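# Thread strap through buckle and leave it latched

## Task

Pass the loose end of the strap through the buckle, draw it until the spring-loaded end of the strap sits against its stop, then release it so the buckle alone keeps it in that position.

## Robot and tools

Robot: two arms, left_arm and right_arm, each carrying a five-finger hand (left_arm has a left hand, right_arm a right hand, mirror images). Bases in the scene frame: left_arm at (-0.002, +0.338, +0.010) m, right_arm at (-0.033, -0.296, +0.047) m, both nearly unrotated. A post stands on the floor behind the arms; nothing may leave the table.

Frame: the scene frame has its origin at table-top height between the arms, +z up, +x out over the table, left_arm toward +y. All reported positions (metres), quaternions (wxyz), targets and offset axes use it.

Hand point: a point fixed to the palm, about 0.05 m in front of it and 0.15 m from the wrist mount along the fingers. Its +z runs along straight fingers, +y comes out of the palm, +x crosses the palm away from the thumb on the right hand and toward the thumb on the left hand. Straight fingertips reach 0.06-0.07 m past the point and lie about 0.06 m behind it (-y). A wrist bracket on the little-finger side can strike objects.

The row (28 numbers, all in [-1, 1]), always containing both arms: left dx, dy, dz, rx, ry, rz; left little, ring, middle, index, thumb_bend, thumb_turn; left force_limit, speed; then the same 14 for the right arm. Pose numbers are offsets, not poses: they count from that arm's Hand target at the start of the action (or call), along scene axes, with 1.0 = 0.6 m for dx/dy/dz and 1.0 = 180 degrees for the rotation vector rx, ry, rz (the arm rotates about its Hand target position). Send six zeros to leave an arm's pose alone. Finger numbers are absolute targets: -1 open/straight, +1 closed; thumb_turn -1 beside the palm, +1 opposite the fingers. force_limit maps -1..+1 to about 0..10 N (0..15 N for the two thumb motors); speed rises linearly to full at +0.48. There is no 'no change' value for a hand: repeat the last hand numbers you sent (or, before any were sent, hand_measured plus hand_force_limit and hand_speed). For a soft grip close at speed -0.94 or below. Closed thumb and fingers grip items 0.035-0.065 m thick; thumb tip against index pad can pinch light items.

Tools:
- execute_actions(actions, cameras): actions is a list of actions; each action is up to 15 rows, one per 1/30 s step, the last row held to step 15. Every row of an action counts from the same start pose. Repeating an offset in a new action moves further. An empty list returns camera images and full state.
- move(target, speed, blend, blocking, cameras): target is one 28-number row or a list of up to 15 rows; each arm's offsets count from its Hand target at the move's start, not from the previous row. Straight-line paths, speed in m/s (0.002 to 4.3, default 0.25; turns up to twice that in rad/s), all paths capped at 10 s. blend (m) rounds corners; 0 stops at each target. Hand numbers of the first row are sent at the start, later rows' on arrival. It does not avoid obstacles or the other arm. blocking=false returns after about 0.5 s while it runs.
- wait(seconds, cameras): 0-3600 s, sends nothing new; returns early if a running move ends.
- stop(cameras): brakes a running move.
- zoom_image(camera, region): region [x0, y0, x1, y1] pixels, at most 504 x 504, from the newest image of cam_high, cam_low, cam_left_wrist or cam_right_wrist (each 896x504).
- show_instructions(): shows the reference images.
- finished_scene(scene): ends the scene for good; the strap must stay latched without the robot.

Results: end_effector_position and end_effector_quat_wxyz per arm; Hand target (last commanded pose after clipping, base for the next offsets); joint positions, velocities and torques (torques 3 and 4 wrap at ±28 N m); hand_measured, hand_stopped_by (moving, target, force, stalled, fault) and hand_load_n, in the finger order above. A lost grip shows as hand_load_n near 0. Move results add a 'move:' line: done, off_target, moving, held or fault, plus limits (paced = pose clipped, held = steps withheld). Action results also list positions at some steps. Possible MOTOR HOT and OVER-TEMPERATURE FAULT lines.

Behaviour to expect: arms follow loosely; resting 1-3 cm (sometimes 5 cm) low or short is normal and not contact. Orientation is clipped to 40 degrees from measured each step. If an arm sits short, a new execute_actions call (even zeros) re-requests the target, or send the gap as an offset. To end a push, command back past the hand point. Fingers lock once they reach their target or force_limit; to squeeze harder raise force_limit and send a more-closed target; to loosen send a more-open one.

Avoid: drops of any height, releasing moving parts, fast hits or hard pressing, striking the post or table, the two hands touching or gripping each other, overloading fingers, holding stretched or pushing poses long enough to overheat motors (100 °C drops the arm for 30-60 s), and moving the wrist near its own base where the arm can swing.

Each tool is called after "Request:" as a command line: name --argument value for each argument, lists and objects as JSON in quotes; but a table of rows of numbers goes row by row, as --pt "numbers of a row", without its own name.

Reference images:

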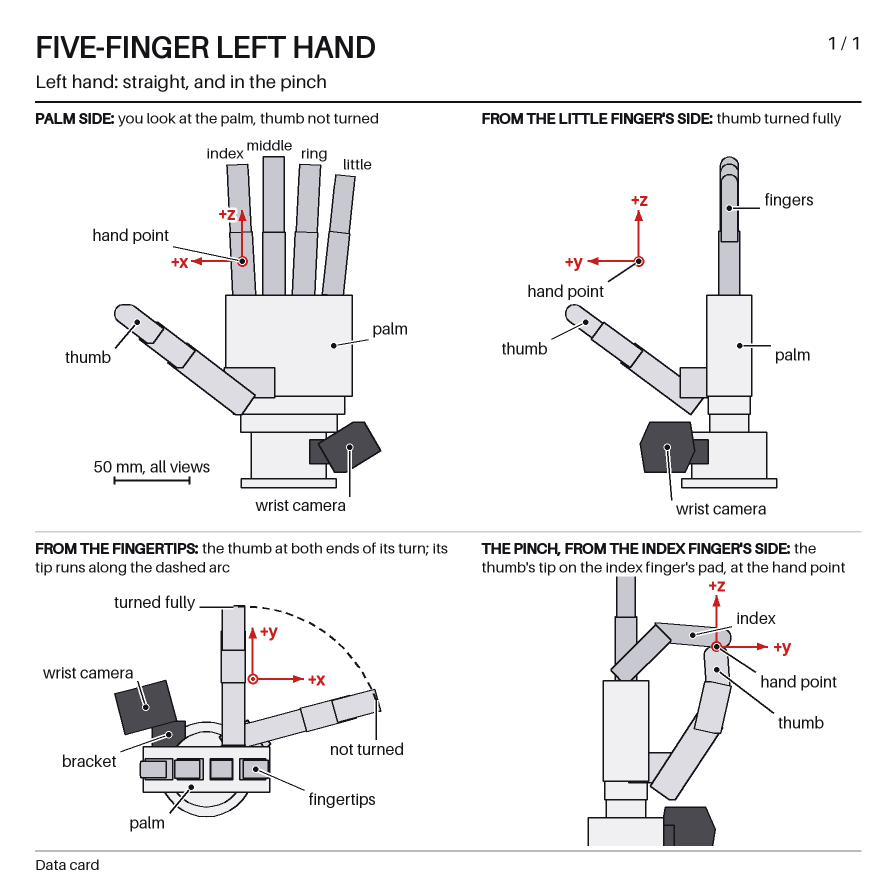

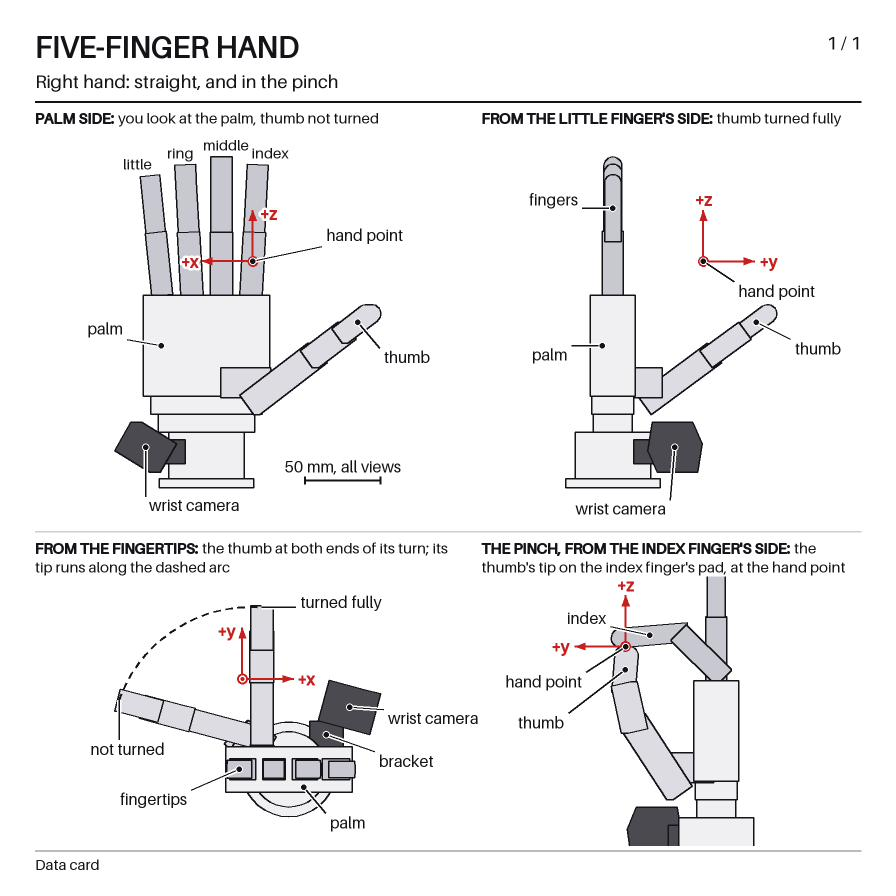

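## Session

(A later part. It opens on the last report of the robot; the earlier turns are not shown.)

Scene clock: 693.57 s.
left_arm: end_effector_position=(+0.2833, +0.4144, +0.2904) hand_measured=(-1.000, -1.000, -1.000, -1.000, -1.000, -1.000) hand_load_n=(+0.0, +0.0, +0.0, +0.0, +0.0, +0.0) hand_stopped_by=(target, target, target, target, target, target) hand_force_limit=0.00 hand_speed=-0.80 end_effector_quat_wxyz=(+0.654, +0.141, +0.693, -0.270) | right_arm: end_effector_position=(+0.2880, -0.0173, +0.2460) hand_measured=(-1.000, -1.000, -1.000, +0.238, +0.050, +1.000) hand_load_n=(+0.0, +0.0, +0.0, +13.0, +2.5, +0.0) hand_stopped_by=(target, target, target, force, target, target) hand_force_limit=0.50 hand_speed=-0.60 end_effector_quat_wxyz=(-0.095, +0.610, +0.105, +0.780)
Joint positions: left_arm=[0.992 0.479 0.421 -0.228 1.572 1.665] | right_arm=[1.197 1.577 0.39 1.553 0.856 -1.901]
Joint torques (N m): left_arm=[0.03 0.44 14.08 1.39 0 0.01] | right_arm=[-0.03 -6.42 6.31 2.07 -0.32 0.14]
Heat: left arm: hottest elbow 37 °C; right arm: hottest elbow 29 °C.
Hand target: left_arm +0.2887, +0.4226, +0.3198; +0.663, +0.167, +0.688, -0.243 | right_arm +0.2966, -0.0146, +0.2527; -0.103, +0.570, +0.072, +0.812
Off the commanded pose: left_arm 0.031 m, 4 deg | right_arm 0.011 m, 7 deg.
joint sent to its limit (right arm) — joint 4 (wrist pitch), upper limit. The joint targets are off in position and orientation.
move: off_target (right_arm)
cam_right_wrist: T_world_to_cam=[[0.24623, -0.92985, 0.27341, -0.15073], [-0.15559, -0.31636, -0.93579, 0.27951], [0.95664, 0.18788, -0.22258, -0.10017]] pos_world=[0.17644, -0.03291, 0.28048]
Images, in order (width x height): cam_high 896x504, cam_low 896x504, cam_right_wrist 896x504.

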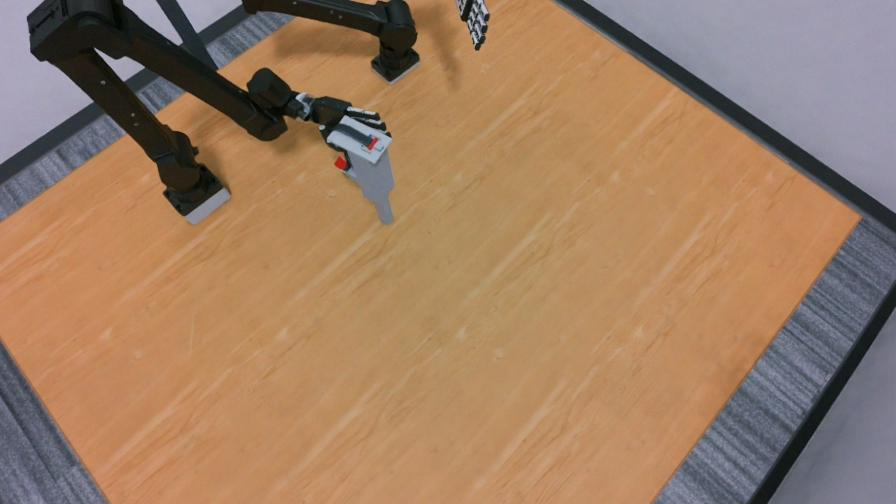

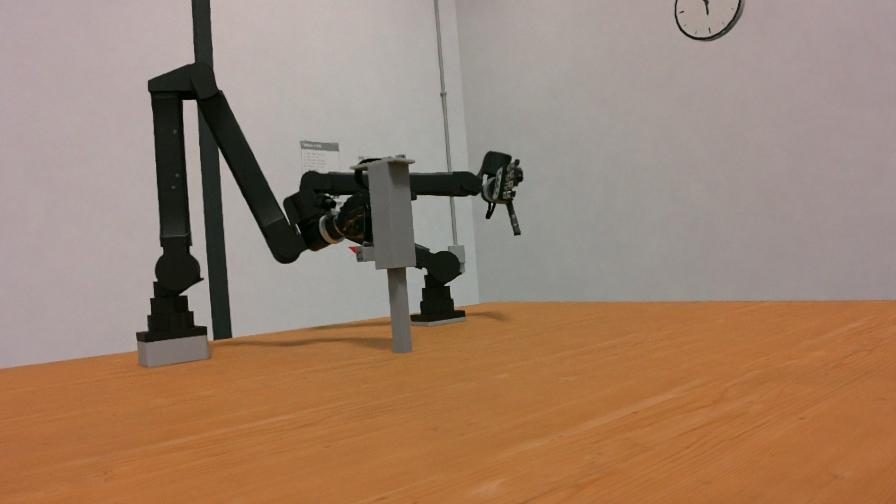

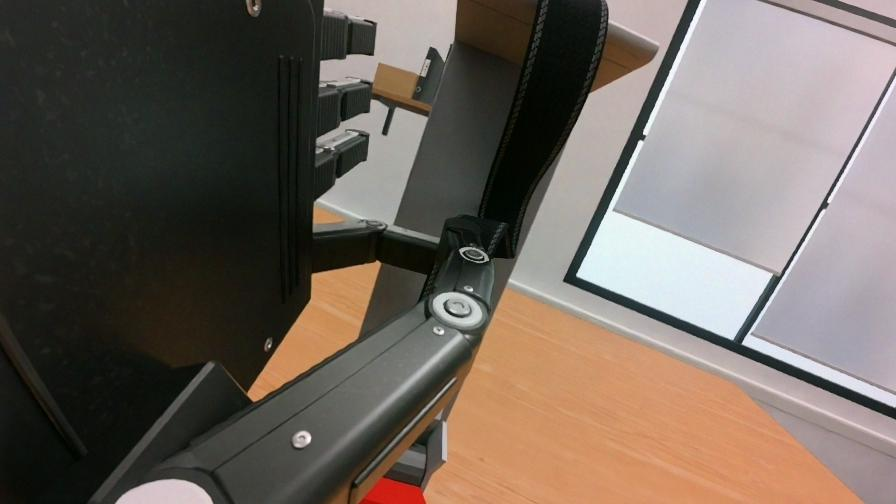

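Request:
move --target '[0,0,0,0,0,0,-1,-1,-1,-1,-1,-1,0,-0.8,0.0,-0.003,-0.02,0,0,0,-1,-1,-1,0.5,0.05,1,0.5,-0.6]' --speed 0.03 --cameras '["cam_low","cam_high","cam_right_wrist"]'

Request:
zoom_image --camera "cam_low" --region '[335, 190, 385, 270]'

Request:
zoom_image --camera "cam_high" --region '[325, 135, 365, 175]'

Scene clock: 699.67 s.
left_arm: end_effector_position=(+0.2833, +0.4144, +0.2904) hand_measured=(-1.000, -1.000, -1.000, -1.000, -1.000, -1.000) hand_load_n=(+0.0, +0.5, +0.0, +0.0, -0.5, +0.0) hand_stopped_by=(target, target, target, target, target, target) hand_force_limit=0.00 hand_speed=-0.80 end_effector_quat_wxyz=(+0.654, +0.141, +0.693, -0.270) | right_arm: end_effector_position=(+0.2891, -0.0157, +0.2368) hand_measured=(-1.000, -1.000, -1.000, +0.238, +0.050, +1.000) hand_load_n=(+0.0, +0.0, +0.0, +13.0, +2.5, +0.0) hand_stopped_by=(target, target, target, force, target, target) hand_force_limit=0.50 hand_speed=-0.60 end_effector_quat_wxyz=(-0.099, +0.615, +0.104, +0.775)
Joint positions: left_arm=[0.992 0.479 0.421 -0.228 1.572 1.665] | right_arm=[1.195 1.599 0.39 1.553 0.856 -1.876]
Joint torques (N m): left_arm=[0.15 0.38 14.05 1.37 0.01 0.01] | right_arm=[-0.03 -6.53 5.46 2.09 -0.17 0.12]
Heat: left arm: hottest elbow 37 °C; right arm: hottest elbow 28 °C.
Hand target: left_arm +0.2887, +0.4226, +0.3198; +0.663, +0.167, +0.688, -0.243 | right_arm +0.2966, -0.0164, +0.2407; -0.103, +0.570, +0.072, +0.812
Off the commanded pose: left_arm 0.031 m, 4 deg | right_arm 0.008 m, 8 deg.
joint sent to its limit (right arm) — joint 4 (wrist pitch), upper limit. The joint targets are off in position and orientation.
move: off_target (right_arm)
cam_right_wrist: T_world_to_cam=[[0.25409, -0.92962, 0.26691, -0.14776], [-0.16844, -0.31428, -0.93427, 0.27493], [0.9524, 0.19243, -0.23644, -0.09892]] pos_world=[0.17806, -0.03192, 0.27291]
Images, in order (width x height): cam_high 896x504, cam_low 896x504, cam_right_wrist 896x504.

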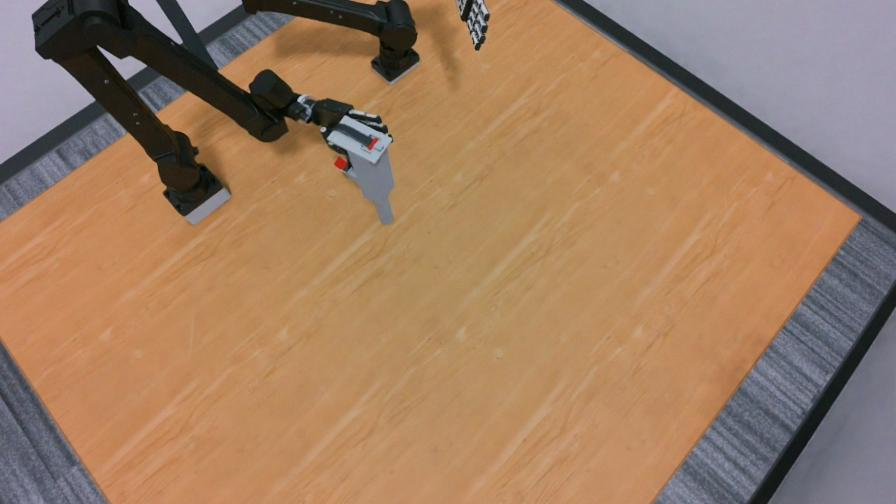

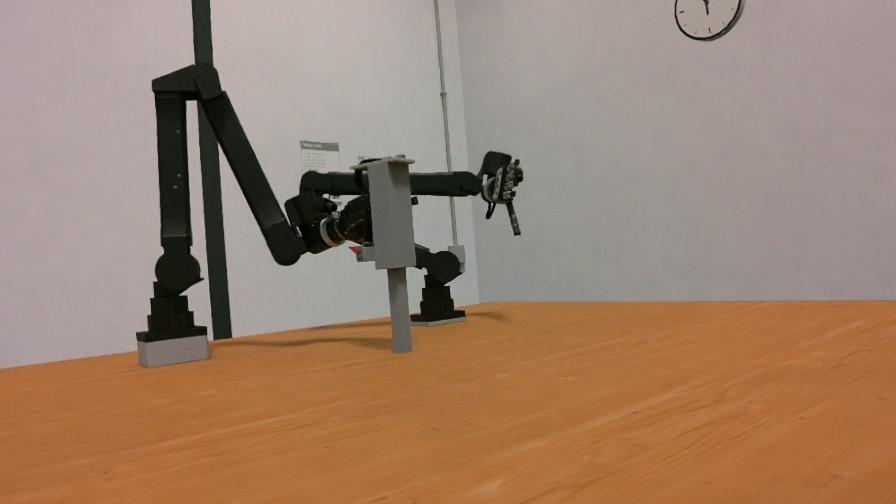

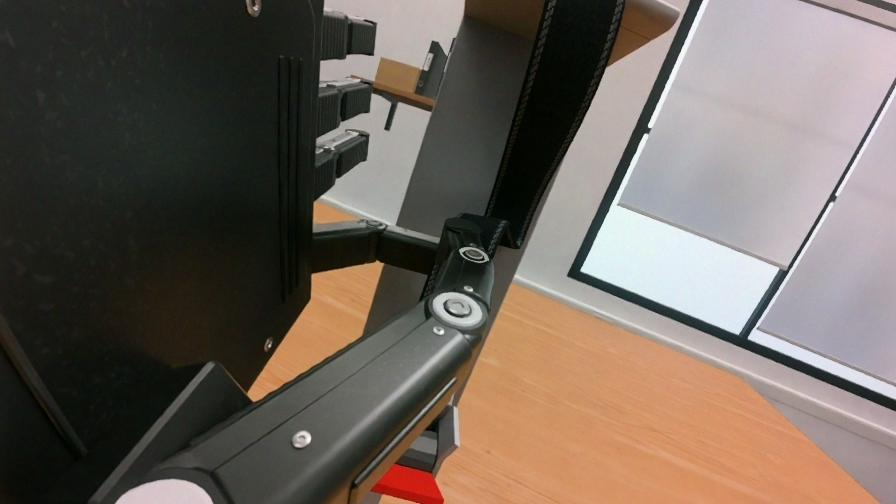

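Scaled by 6.300.

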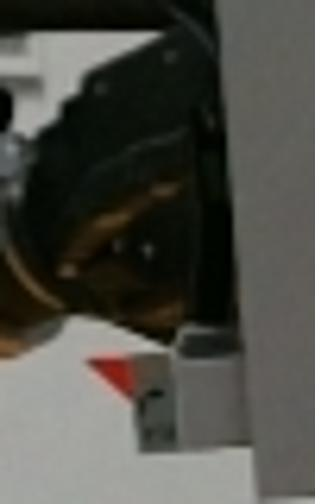

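Scaled by 12.600.

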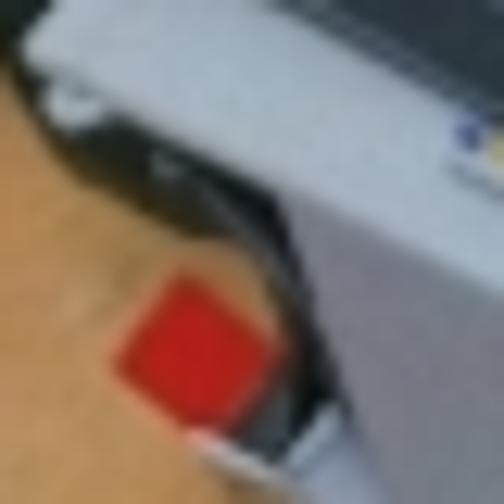

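Request:
move --pt "0 0 0 0 0 0 -1 -1 -1 -1 -1 -1 0 -0.8 -0.010 -0.005 0.0 0 0 0 -1 -1 -1 0.5 0.05 1 0.5 -0.6" --pt "0 0 0 0 0 0 -1 -1 -1 -1 -1 -1 0 -0.8 -0.010 -0.005 -0.017 0 0 0 -1 -1 -1 0.5 0.05 1 0.5 -0.6" --speed 0.03 --cameras '["cam_low","cam_high","cam_right_wrist"]'

Request:
zoom_image --camera "cam_low" --region '[335, 190, 385, 270]'

Request:
zoom_image --camera "cam_high" --region '[325, 135, 365, 175]'

Scene clock: 715.37 s.
left_arm: end_effector_position=(+0.2833, +0.4144, +0.2904) hand_measured=(-1.000, -1.000, -1.000, -1.000, -1.000, -1.000) hand_load_n=(+0.0, +0.0, +0.0, +0.0, +0.0, +0.5) hand_stopped_by=(target, target, target, target, target, target) hand_force_limit=0.00 hand_speed=-0.80 end_effector_quat_wxyz=(+0.654, +0.141, +0.693, -0.270) | right_arm: end_effector_position=(+0.2894, -0.0177, +0.2320) hand_measured=(-1.000, -1.000, -1.000, +0.238, +0.050, +1.000) hand_load_n=(+0.0, +0.0, +0.0, +13.0, +2.5, +0.0) hand_stopped_by=(target, target, target, force, target, target) hand_force_limit=0.50 hand_speed=-0.60 end_effector_quat_wxyz=(-0.099, +0.620, +0.096, +0.772)
Joint positions: left_arm=[0.992 0.479 0.421 -0.228 1.572 1.665] | right_arm=[1.195 1.607 0.39 1.553 0.871 -1.858]
Joint torques (N m): left_arm=[0.09 0.56 14.04 1.37 0 0] | right_arm=[1.14 -6.53 4.08 2.09 -0.08 0.12]
Heat: left arm: hottest elbow 37 °C; right arm: hottest elbow 28 °C.
Hand target: left_arm +0.2887, +0.4226, +0.3198; +0.663, +0.167, +0.688, -0.243 | right_arm +0.2906, -0.0194, +0.2305; -0.103, +0.570, +0.072, +0.812
Off the commanded pose: left_arm 0.031 m, 4 deg | right_arm 0.002 m, 8 deg.
joint sent to its limit (right arm) — joint 4 (wrist pitch), upper limit. The joint targets are off in position and orientation.
move: off_target (right_arm)
cam_right_wrist: T_world_to_cam=[[0.24768, -0.93539, 0.25241, -0.1433], [-0.18357, -0.30112, -0.93575, 0.27481], [0.95129, 0.18543, -0.24629, -0.09748]] pos_world=[0.17867, -0.03322, 0.26932]
Images, in order (width x height): cam_high 896x504, cam_low 896x504, cam_right_wrist 896x504.

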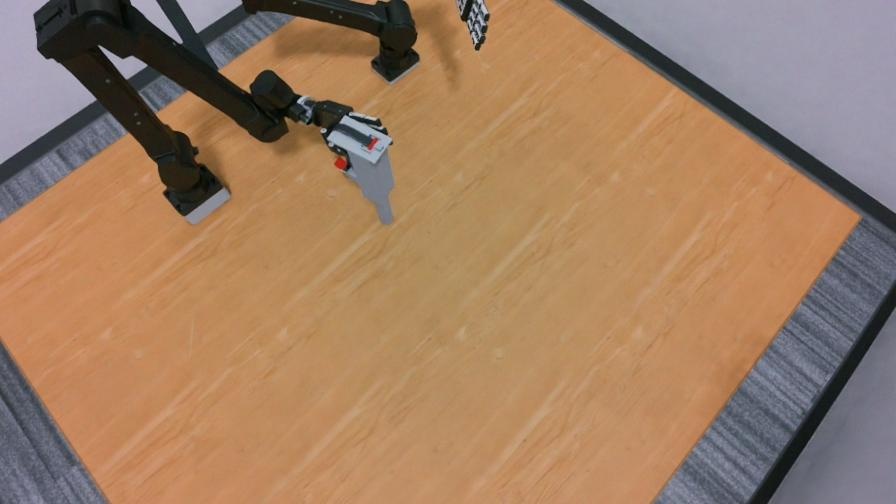

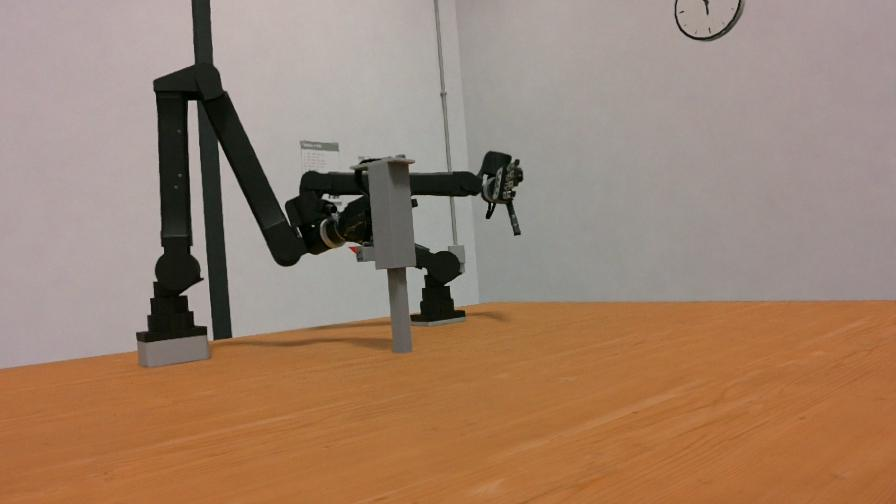

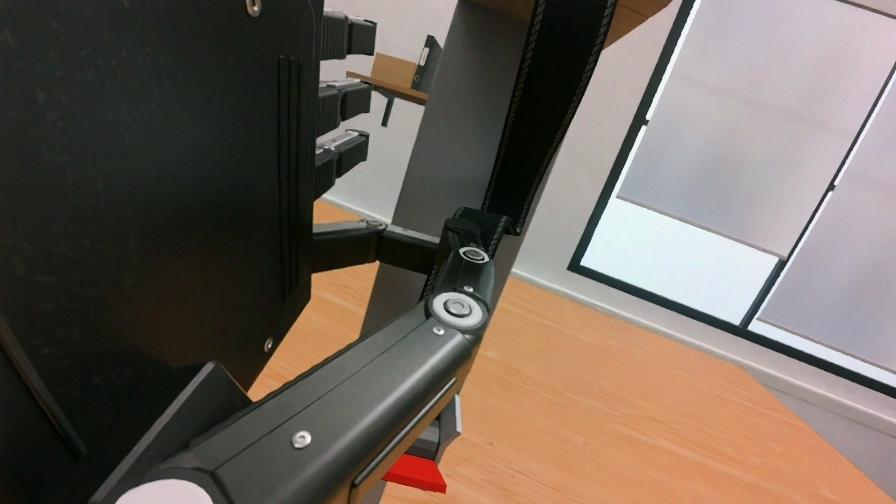

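Scaled by 6.300.

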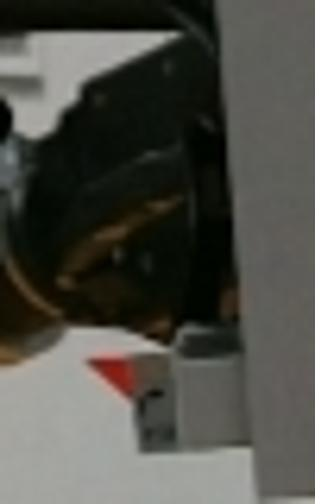

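Scaled by 12.600.

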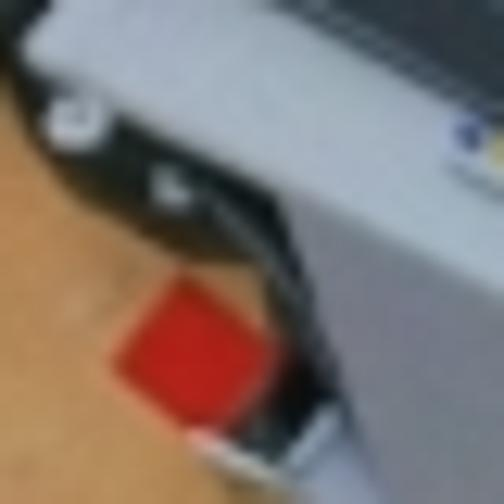

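Request:
move --pt "0 0 0 0 0 0 -1 -1 -1 -1 -1 -1 0 -0.8 -0.010 -0.0 -0.022 0 0 0 -1 -1 -1 0.5 0.05 1 0.5 -0.6" --speed 0.03 --cameras '["cam_low","cam_high","cam_right_wrist"]'

Request:
zoom_image --camera "cam_low" --region '[335, 190, 385, 270]'

Request:
zoom_image --camera "cam_high" --region '[325, 135, 365, 175]'

Scene clock: 727.40 s.
left_arm: end_effector_position=(+0.2833, +0.4144, +0.2904) hand_measured=(-1.000, -1.000, -1.000, -1.000, -1.000, -1.000) hand_load_n=(+0.0, +0.0, +0.0, +0.0, +0.0, +0.0) hand_stopped_by=(target, target, target, target, target, target) hand_force_limit=0.00 hand_speed=-0.80 end_effector_quat_wxyz=(+0.654, +0.141, +0.693, -0.270) | right_arm: end_effector_position=(+0.2885, -0.0191, +0.2220) hand_measured=(-1.000, -1.000, -1.000, +0.238, +0.050, +1.000) hand_load_n=(+0.0, +0.0, +0.0, +13.0, +2.5, +0.0) hand_stopped_by=(target, target, target, force, target, target) hand_force_limit=0.50 hand_speed=-0.60 end_effector_quat_wxyz=(-0.098, +0.628, +0.088, +0.767)
Joint positions: left_arm=[0.992 0.479 0.421 -0.228 1.572 1.665] | right_arm=[1.2 1.627 0.39 1.553 0.894 -1.833]
Joint torques (N m): left_arm=[0.09 0.38 14.04 1.39 0 0] | right_arm=[2.26 -6.65 3.19 2.1 -0.07 0.12]
Heat: left arm: hottest elbow 37 °C; right arm: hottest elbow 28 °C.
Hand target: left_arm +0.2887, +0.4226, +0.3198; +0.663, +0.167, +0.688, -0.243 | right_arm +0.2846, -0.0194, +0.2173; -0.103, +0.570, +0.072, +0.812
Off the commanded pose: left_arm 0.031 m, 4 deg | right_arm 0.006 m, 9 deg.
joint sent to its limit (right arm) — joint 4 (wrist pitch), upper limit. The joint targets are off in position and orientation.
move: off_target (right_arm)
cam_right_wrist: T_world_to_cam=[[0.24129, -0.94024, 0.24027, -0.13739], [-0.20665, -0.29169, -0.93392, 0.27136], [0.9482, 0.17569, -0.26469, -0.09403]] pos_world=[0.17839, -0.03351, 0.26155]
Images, in order (width x height): cam_high 896x504, cam_low 896x504, cam_right_wrist 896x504.

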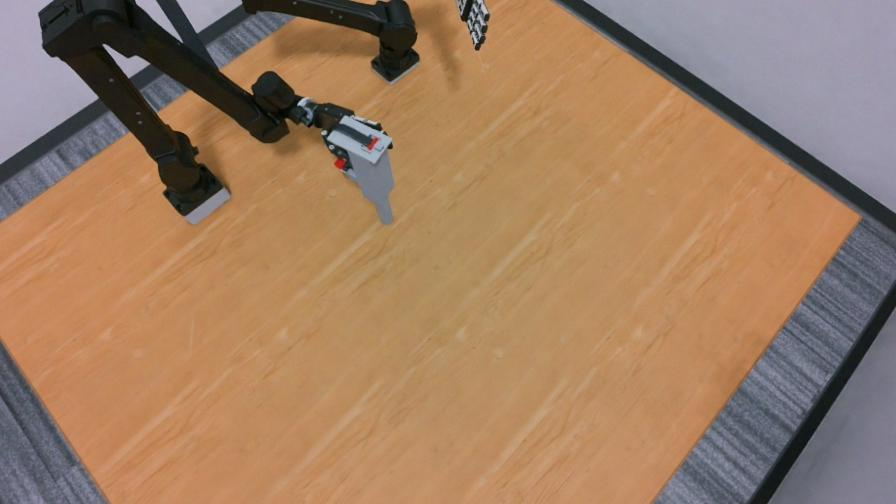

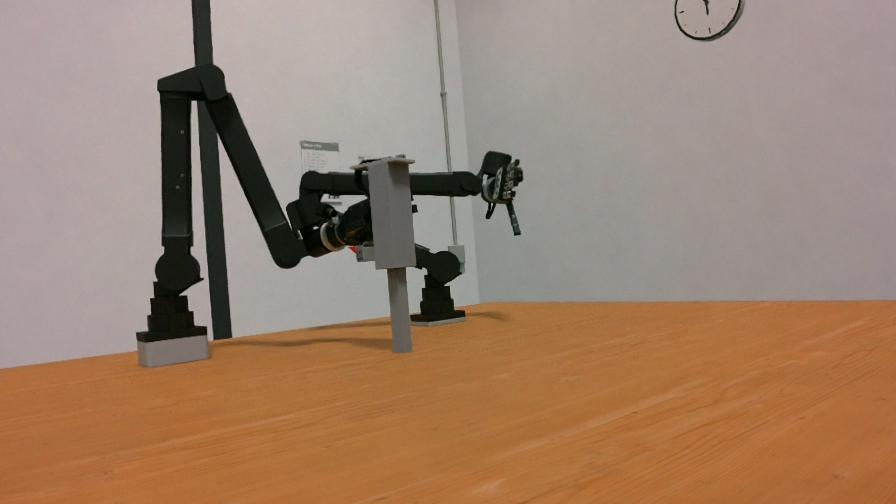

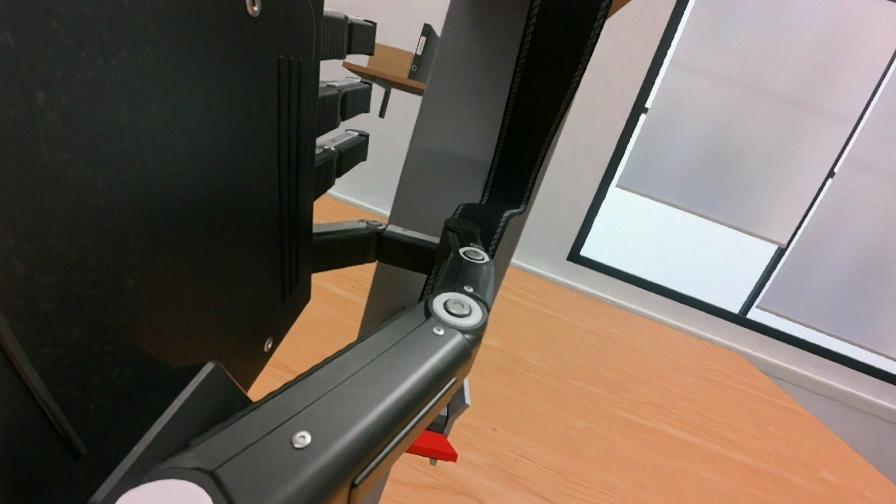

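Scaled by 6.300.

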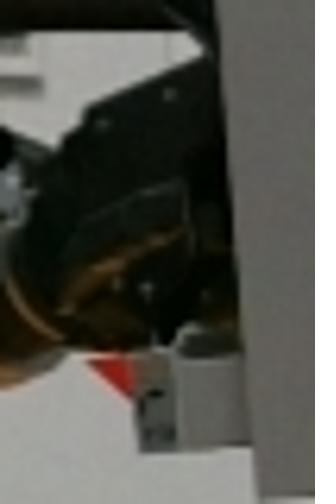

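Scaled by 12.600.

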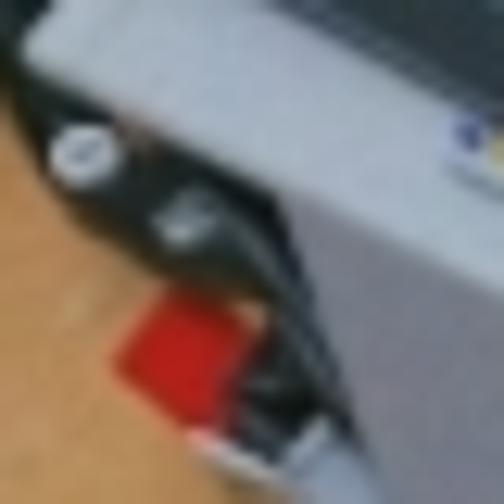

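Request:
move --target '[-0.0895,-0.371,-0.1413,-0.0093,0.0136,-0.2778,-1,-1,-1,-1,-1,-1,0,-0.8,0,0,0,0,0,0,-1,-1,-1,0.5,0.05,1,0.5,-0.6]' --speed 0.12 --cameras '["cam_left_wrist","cam_high"]'

Scene clock: 749.43 s.
left_arm: end_effector_position=(+0.2332, +0.1993, +0.2287) hand_measured=(-1.000, -1.000, -1.000, -1.000, -1.000, -1.000) hand_load_n=(+0.0, +0.0, +0.0, +0.0, +0.0, +0.0) hand_stopped_by=(target, target, target, target, target, target) hand_force_limit=0.00 hand_speed=-0.80 end_effector_quat_wxyz=(+0.516, +0.374, +0.600, -0.484) | right_arm: end_effector_position=(+0.2885, -0.0191, +0.2220) hand_measured=(-1.000, -1.000, -1.000, +0.238, +0.050, +1.000) hand_load_n=(-0.5, +0.0, +0.0, +13.0, +2.5, +0.0) hand_stopped_by=(target, target, target, force, target, target) hand_force_limit=0.50 hand_speed=-0.60 end_effector_quat_wxyz=(-0.098, +0.628, +0.088, +0.767)
Joint positions: left_arm=[0.273 0.345 0.243 -0.21 1.572 1.685] | right_arm=[1.2 1.627 0.39 1.553 0.894 -1.833]
Joint torques (N m): left_arm=[-1.32 1.44 10.13 1.37 0.37 0.04] | right_arm=[2.26 -6.65 3.19 2.09 -0.07 0.12]
Heat: left arm: hottest elbow 37 °C; right arm: hottest elbow 28 °C.
Hand target: left_arm +0.2350, +0.2000, +0.2351; +0.486, +0.427, +0.563, -0.514 | right_arm +0.2846, -0.0194, +0.2173; -0.103, +0.570, +0.072, +0.812
Off the commanded pose: left_arm 0.007 m, 9 deg | right_arm 0.006 m, 9 deg.
joint sent to its limit (left arm) — joint 5 (wrist yaw), upper limit. The joint targets are off in position and orientation.
joint sent to its limit (right arm) — joint 4 (wrist pitch), upper limit. The joint targets are off in position and orientation.
move: off_target (left_arm)
cam_left_wrist: T_world_to_cam=[[-0.95627, -0.272, -0.10751, 0.30603], [-0.03682, 0.47664, -0.87833, 0.11982], [0.29015, -0.83596, -0.46581, 0.31988]] pos_world=[0.20425, 0.29353, 0.28715]
Images, in order (width x height): cam_high 896x504, cam_left_wrist 896x504.

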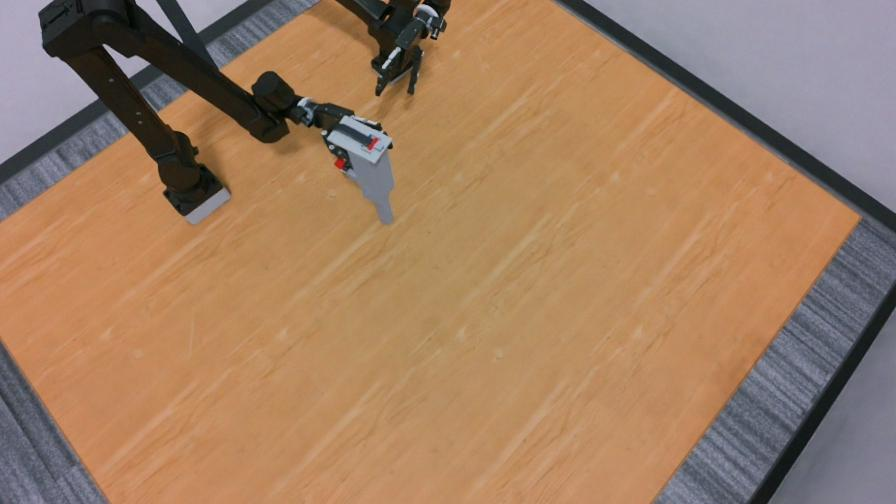

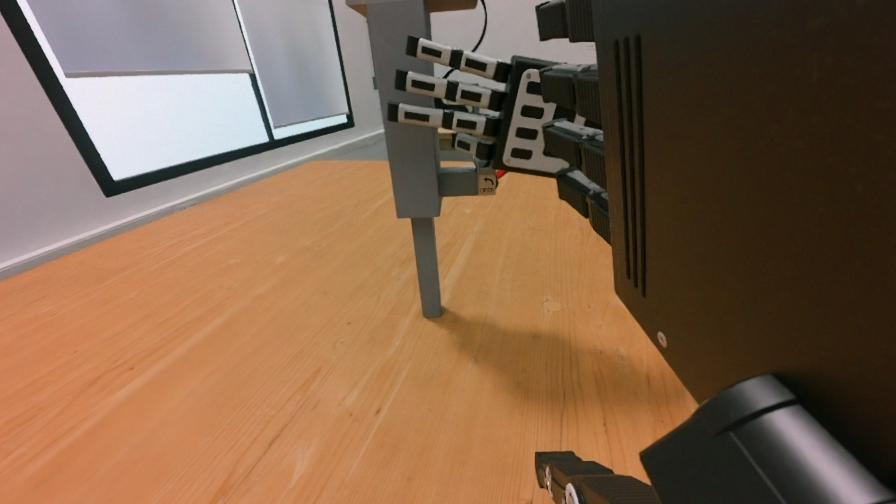

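Request:
zoom_image --camera "cam_left_wrist" --region '[420, 110, 530, 220]'

Scaled by 4.582.

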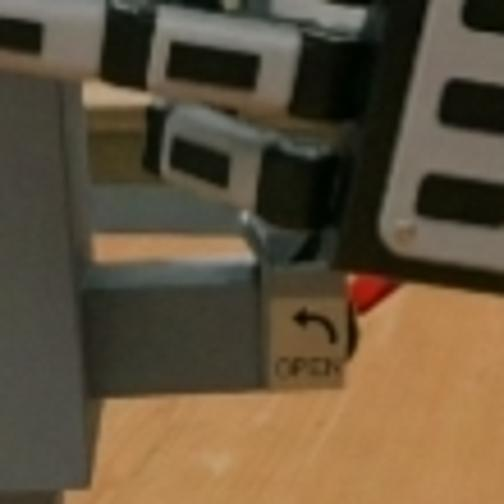

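Request:
move --pt "0 0 0 0 0 0 -1 -1 -1 -1 -1 -1 0 -0.8 0.0 -0.0 -0.016 0 0 0 -1 -1 -1 0.5 0.05 1 0.5 -0.6" --speed 0.03 --cameras '["cam_low","cam_high","cam_right_wrist","cam_left_wrist"]'

Request:
zoom_image --camera "cam_left_wrist" --region '[420, 110, 530, 220]'

Request:
zoom_image --camera "cam_low" --region '[335, 190, 385, 270]'

Scene clock: 761.23 s.
left_arm: end_effector_position=(+0.2333, +0.1993, +0.2288) hand_measured=(-1.000, -1.000, -1.000, -1.000, -1.000, -1.000) hand_load_n=(+0.0, +0.0, +0.0, +0.0, +0.5, +0.0) hand_stopped_by=(target, target, target, target, target, target) hand_force_limit=0.00 hand_speed=-0.80 end_effector_quat_wxyz=(+0.516, +0.375, +0.600, -0.483) | right_arm: end_effector_position=(+0.2889, -0.0186, +0.2130) hand_measured=(-1.000, -1.000, -1.000, +0.238, +0.050, +1.000) hand_load_n=(+0.0, +0.0, +0.0, +13.0, +2.5, +0.0) hand_stopped_by=(target, target, target, force, target, target) hand_force_limit=0.50 hand_speed=-0.60 end_effector_quat_wxyz=(-0.097, +0.634, +0.088, +0.762)
Joint positions: left_arm=[0.273 0.345 0.243 -0.21 1.572 1.688] | right_arm=[1.2 1.648 0.39 1.553 0.899 -1.815]
Joint torques (N m): left_arm=[-1.32 1.49 10.19 1.32 0.38 0.04] | right_arm=[2.32 -6.71 2.93 2.1 -0.03 0.12]
Heat: left arm: hottest elbow 37 °C; right arm: hottest elbow 27 °C.
Hand target: left_arm +0.2350, +0.2000, +0.2351; +0.486, +0.427, +0.563, -0.514 | right_arm +0.2846, -0.0194, +0.2077; -0.103, +0.570, +0.072, +0.812
Off the commanded pose: left_arm 0.006 m, 9 deg | right_arm 0.007 m, 10 deg.
joint sent to its limit (left arm) — joint 5 (wrist yaw), upper limit. The joint targets are off in position and orientation.
joint sent to its limit (right arm) — joint 4 (wrist pitch), upper limit. The joint targets are off in position and orientation.
move: off_target (right_arm)
cam_left_wrist: T_world_to_cam=[[-0.95596, -0.27188, -0.11057, 0.30671], [-0.0342, 0.47735, -0.87805, 0.11913], [0.29151, -0.83559, -0.46563, 0.31943]] pos_world=[0.20416, 0.29343, 0.28725]
cam_right_wrist: T_world_to_cam=[[0.24384, -0.93999, 0.23867, -0.1352], [-0.22007, -0.29331, -0.93034, 0.26621], [0.94452, 0.17433, -0.27838, -0.09291]] pos_world=[0.17931, -0.0328, 0.25407]

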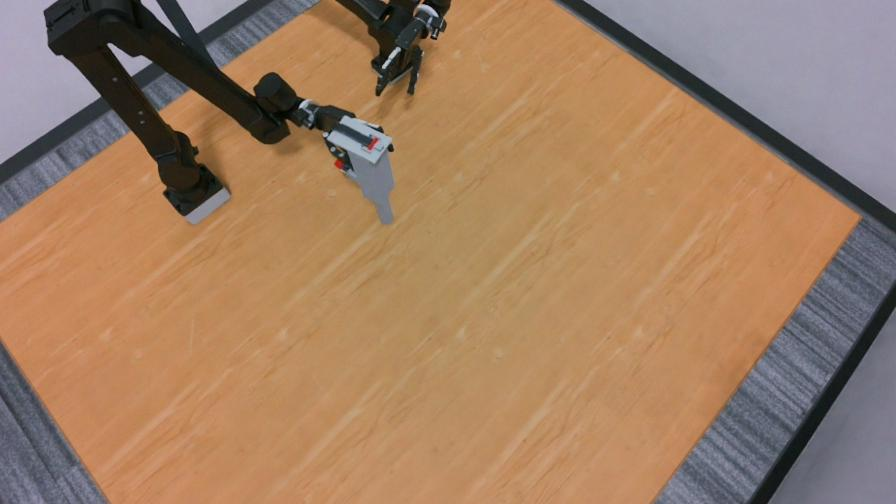

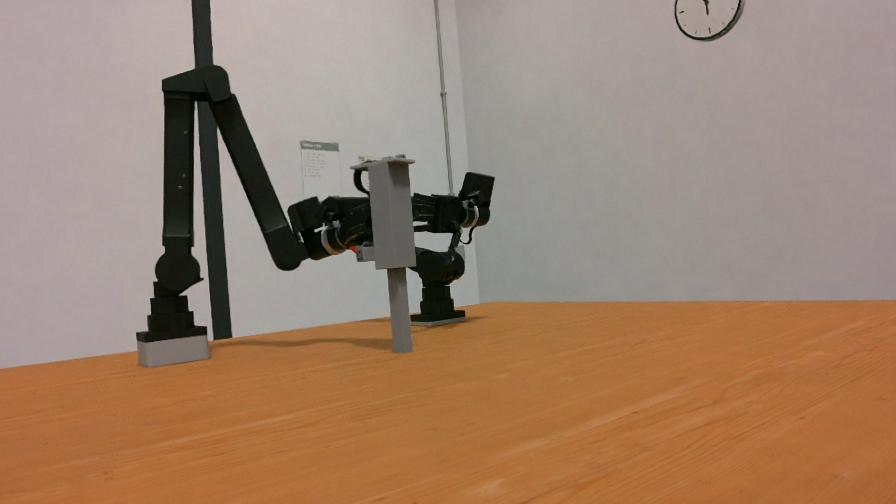

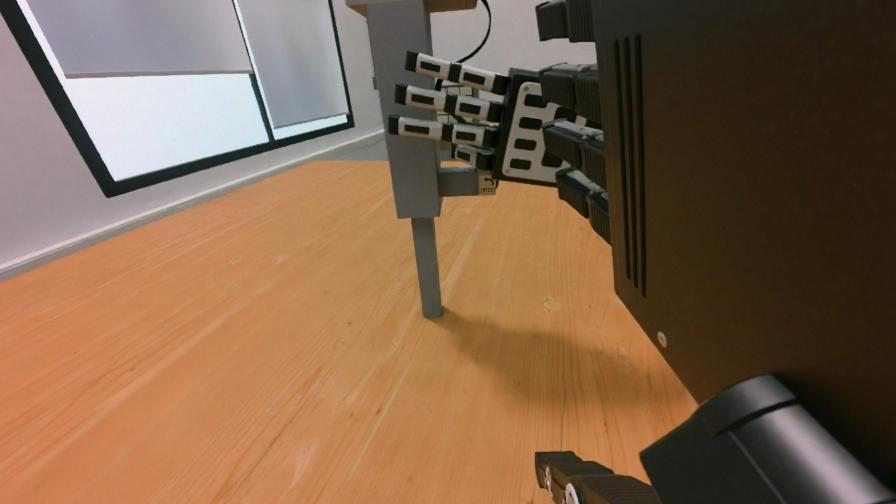

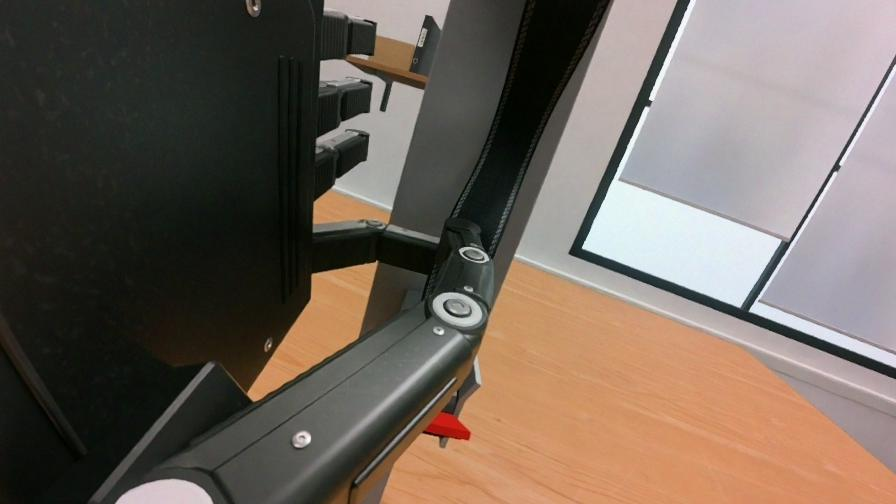

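Scaled by 4.582.

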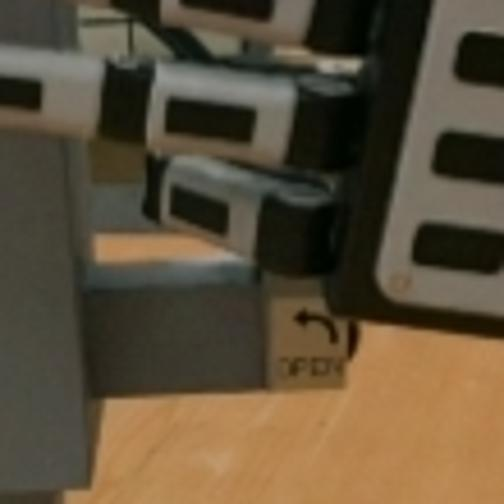

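Scaled by 6.300.

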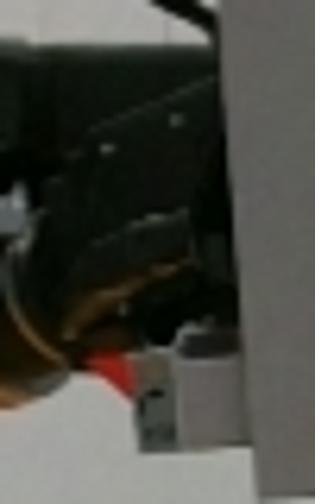

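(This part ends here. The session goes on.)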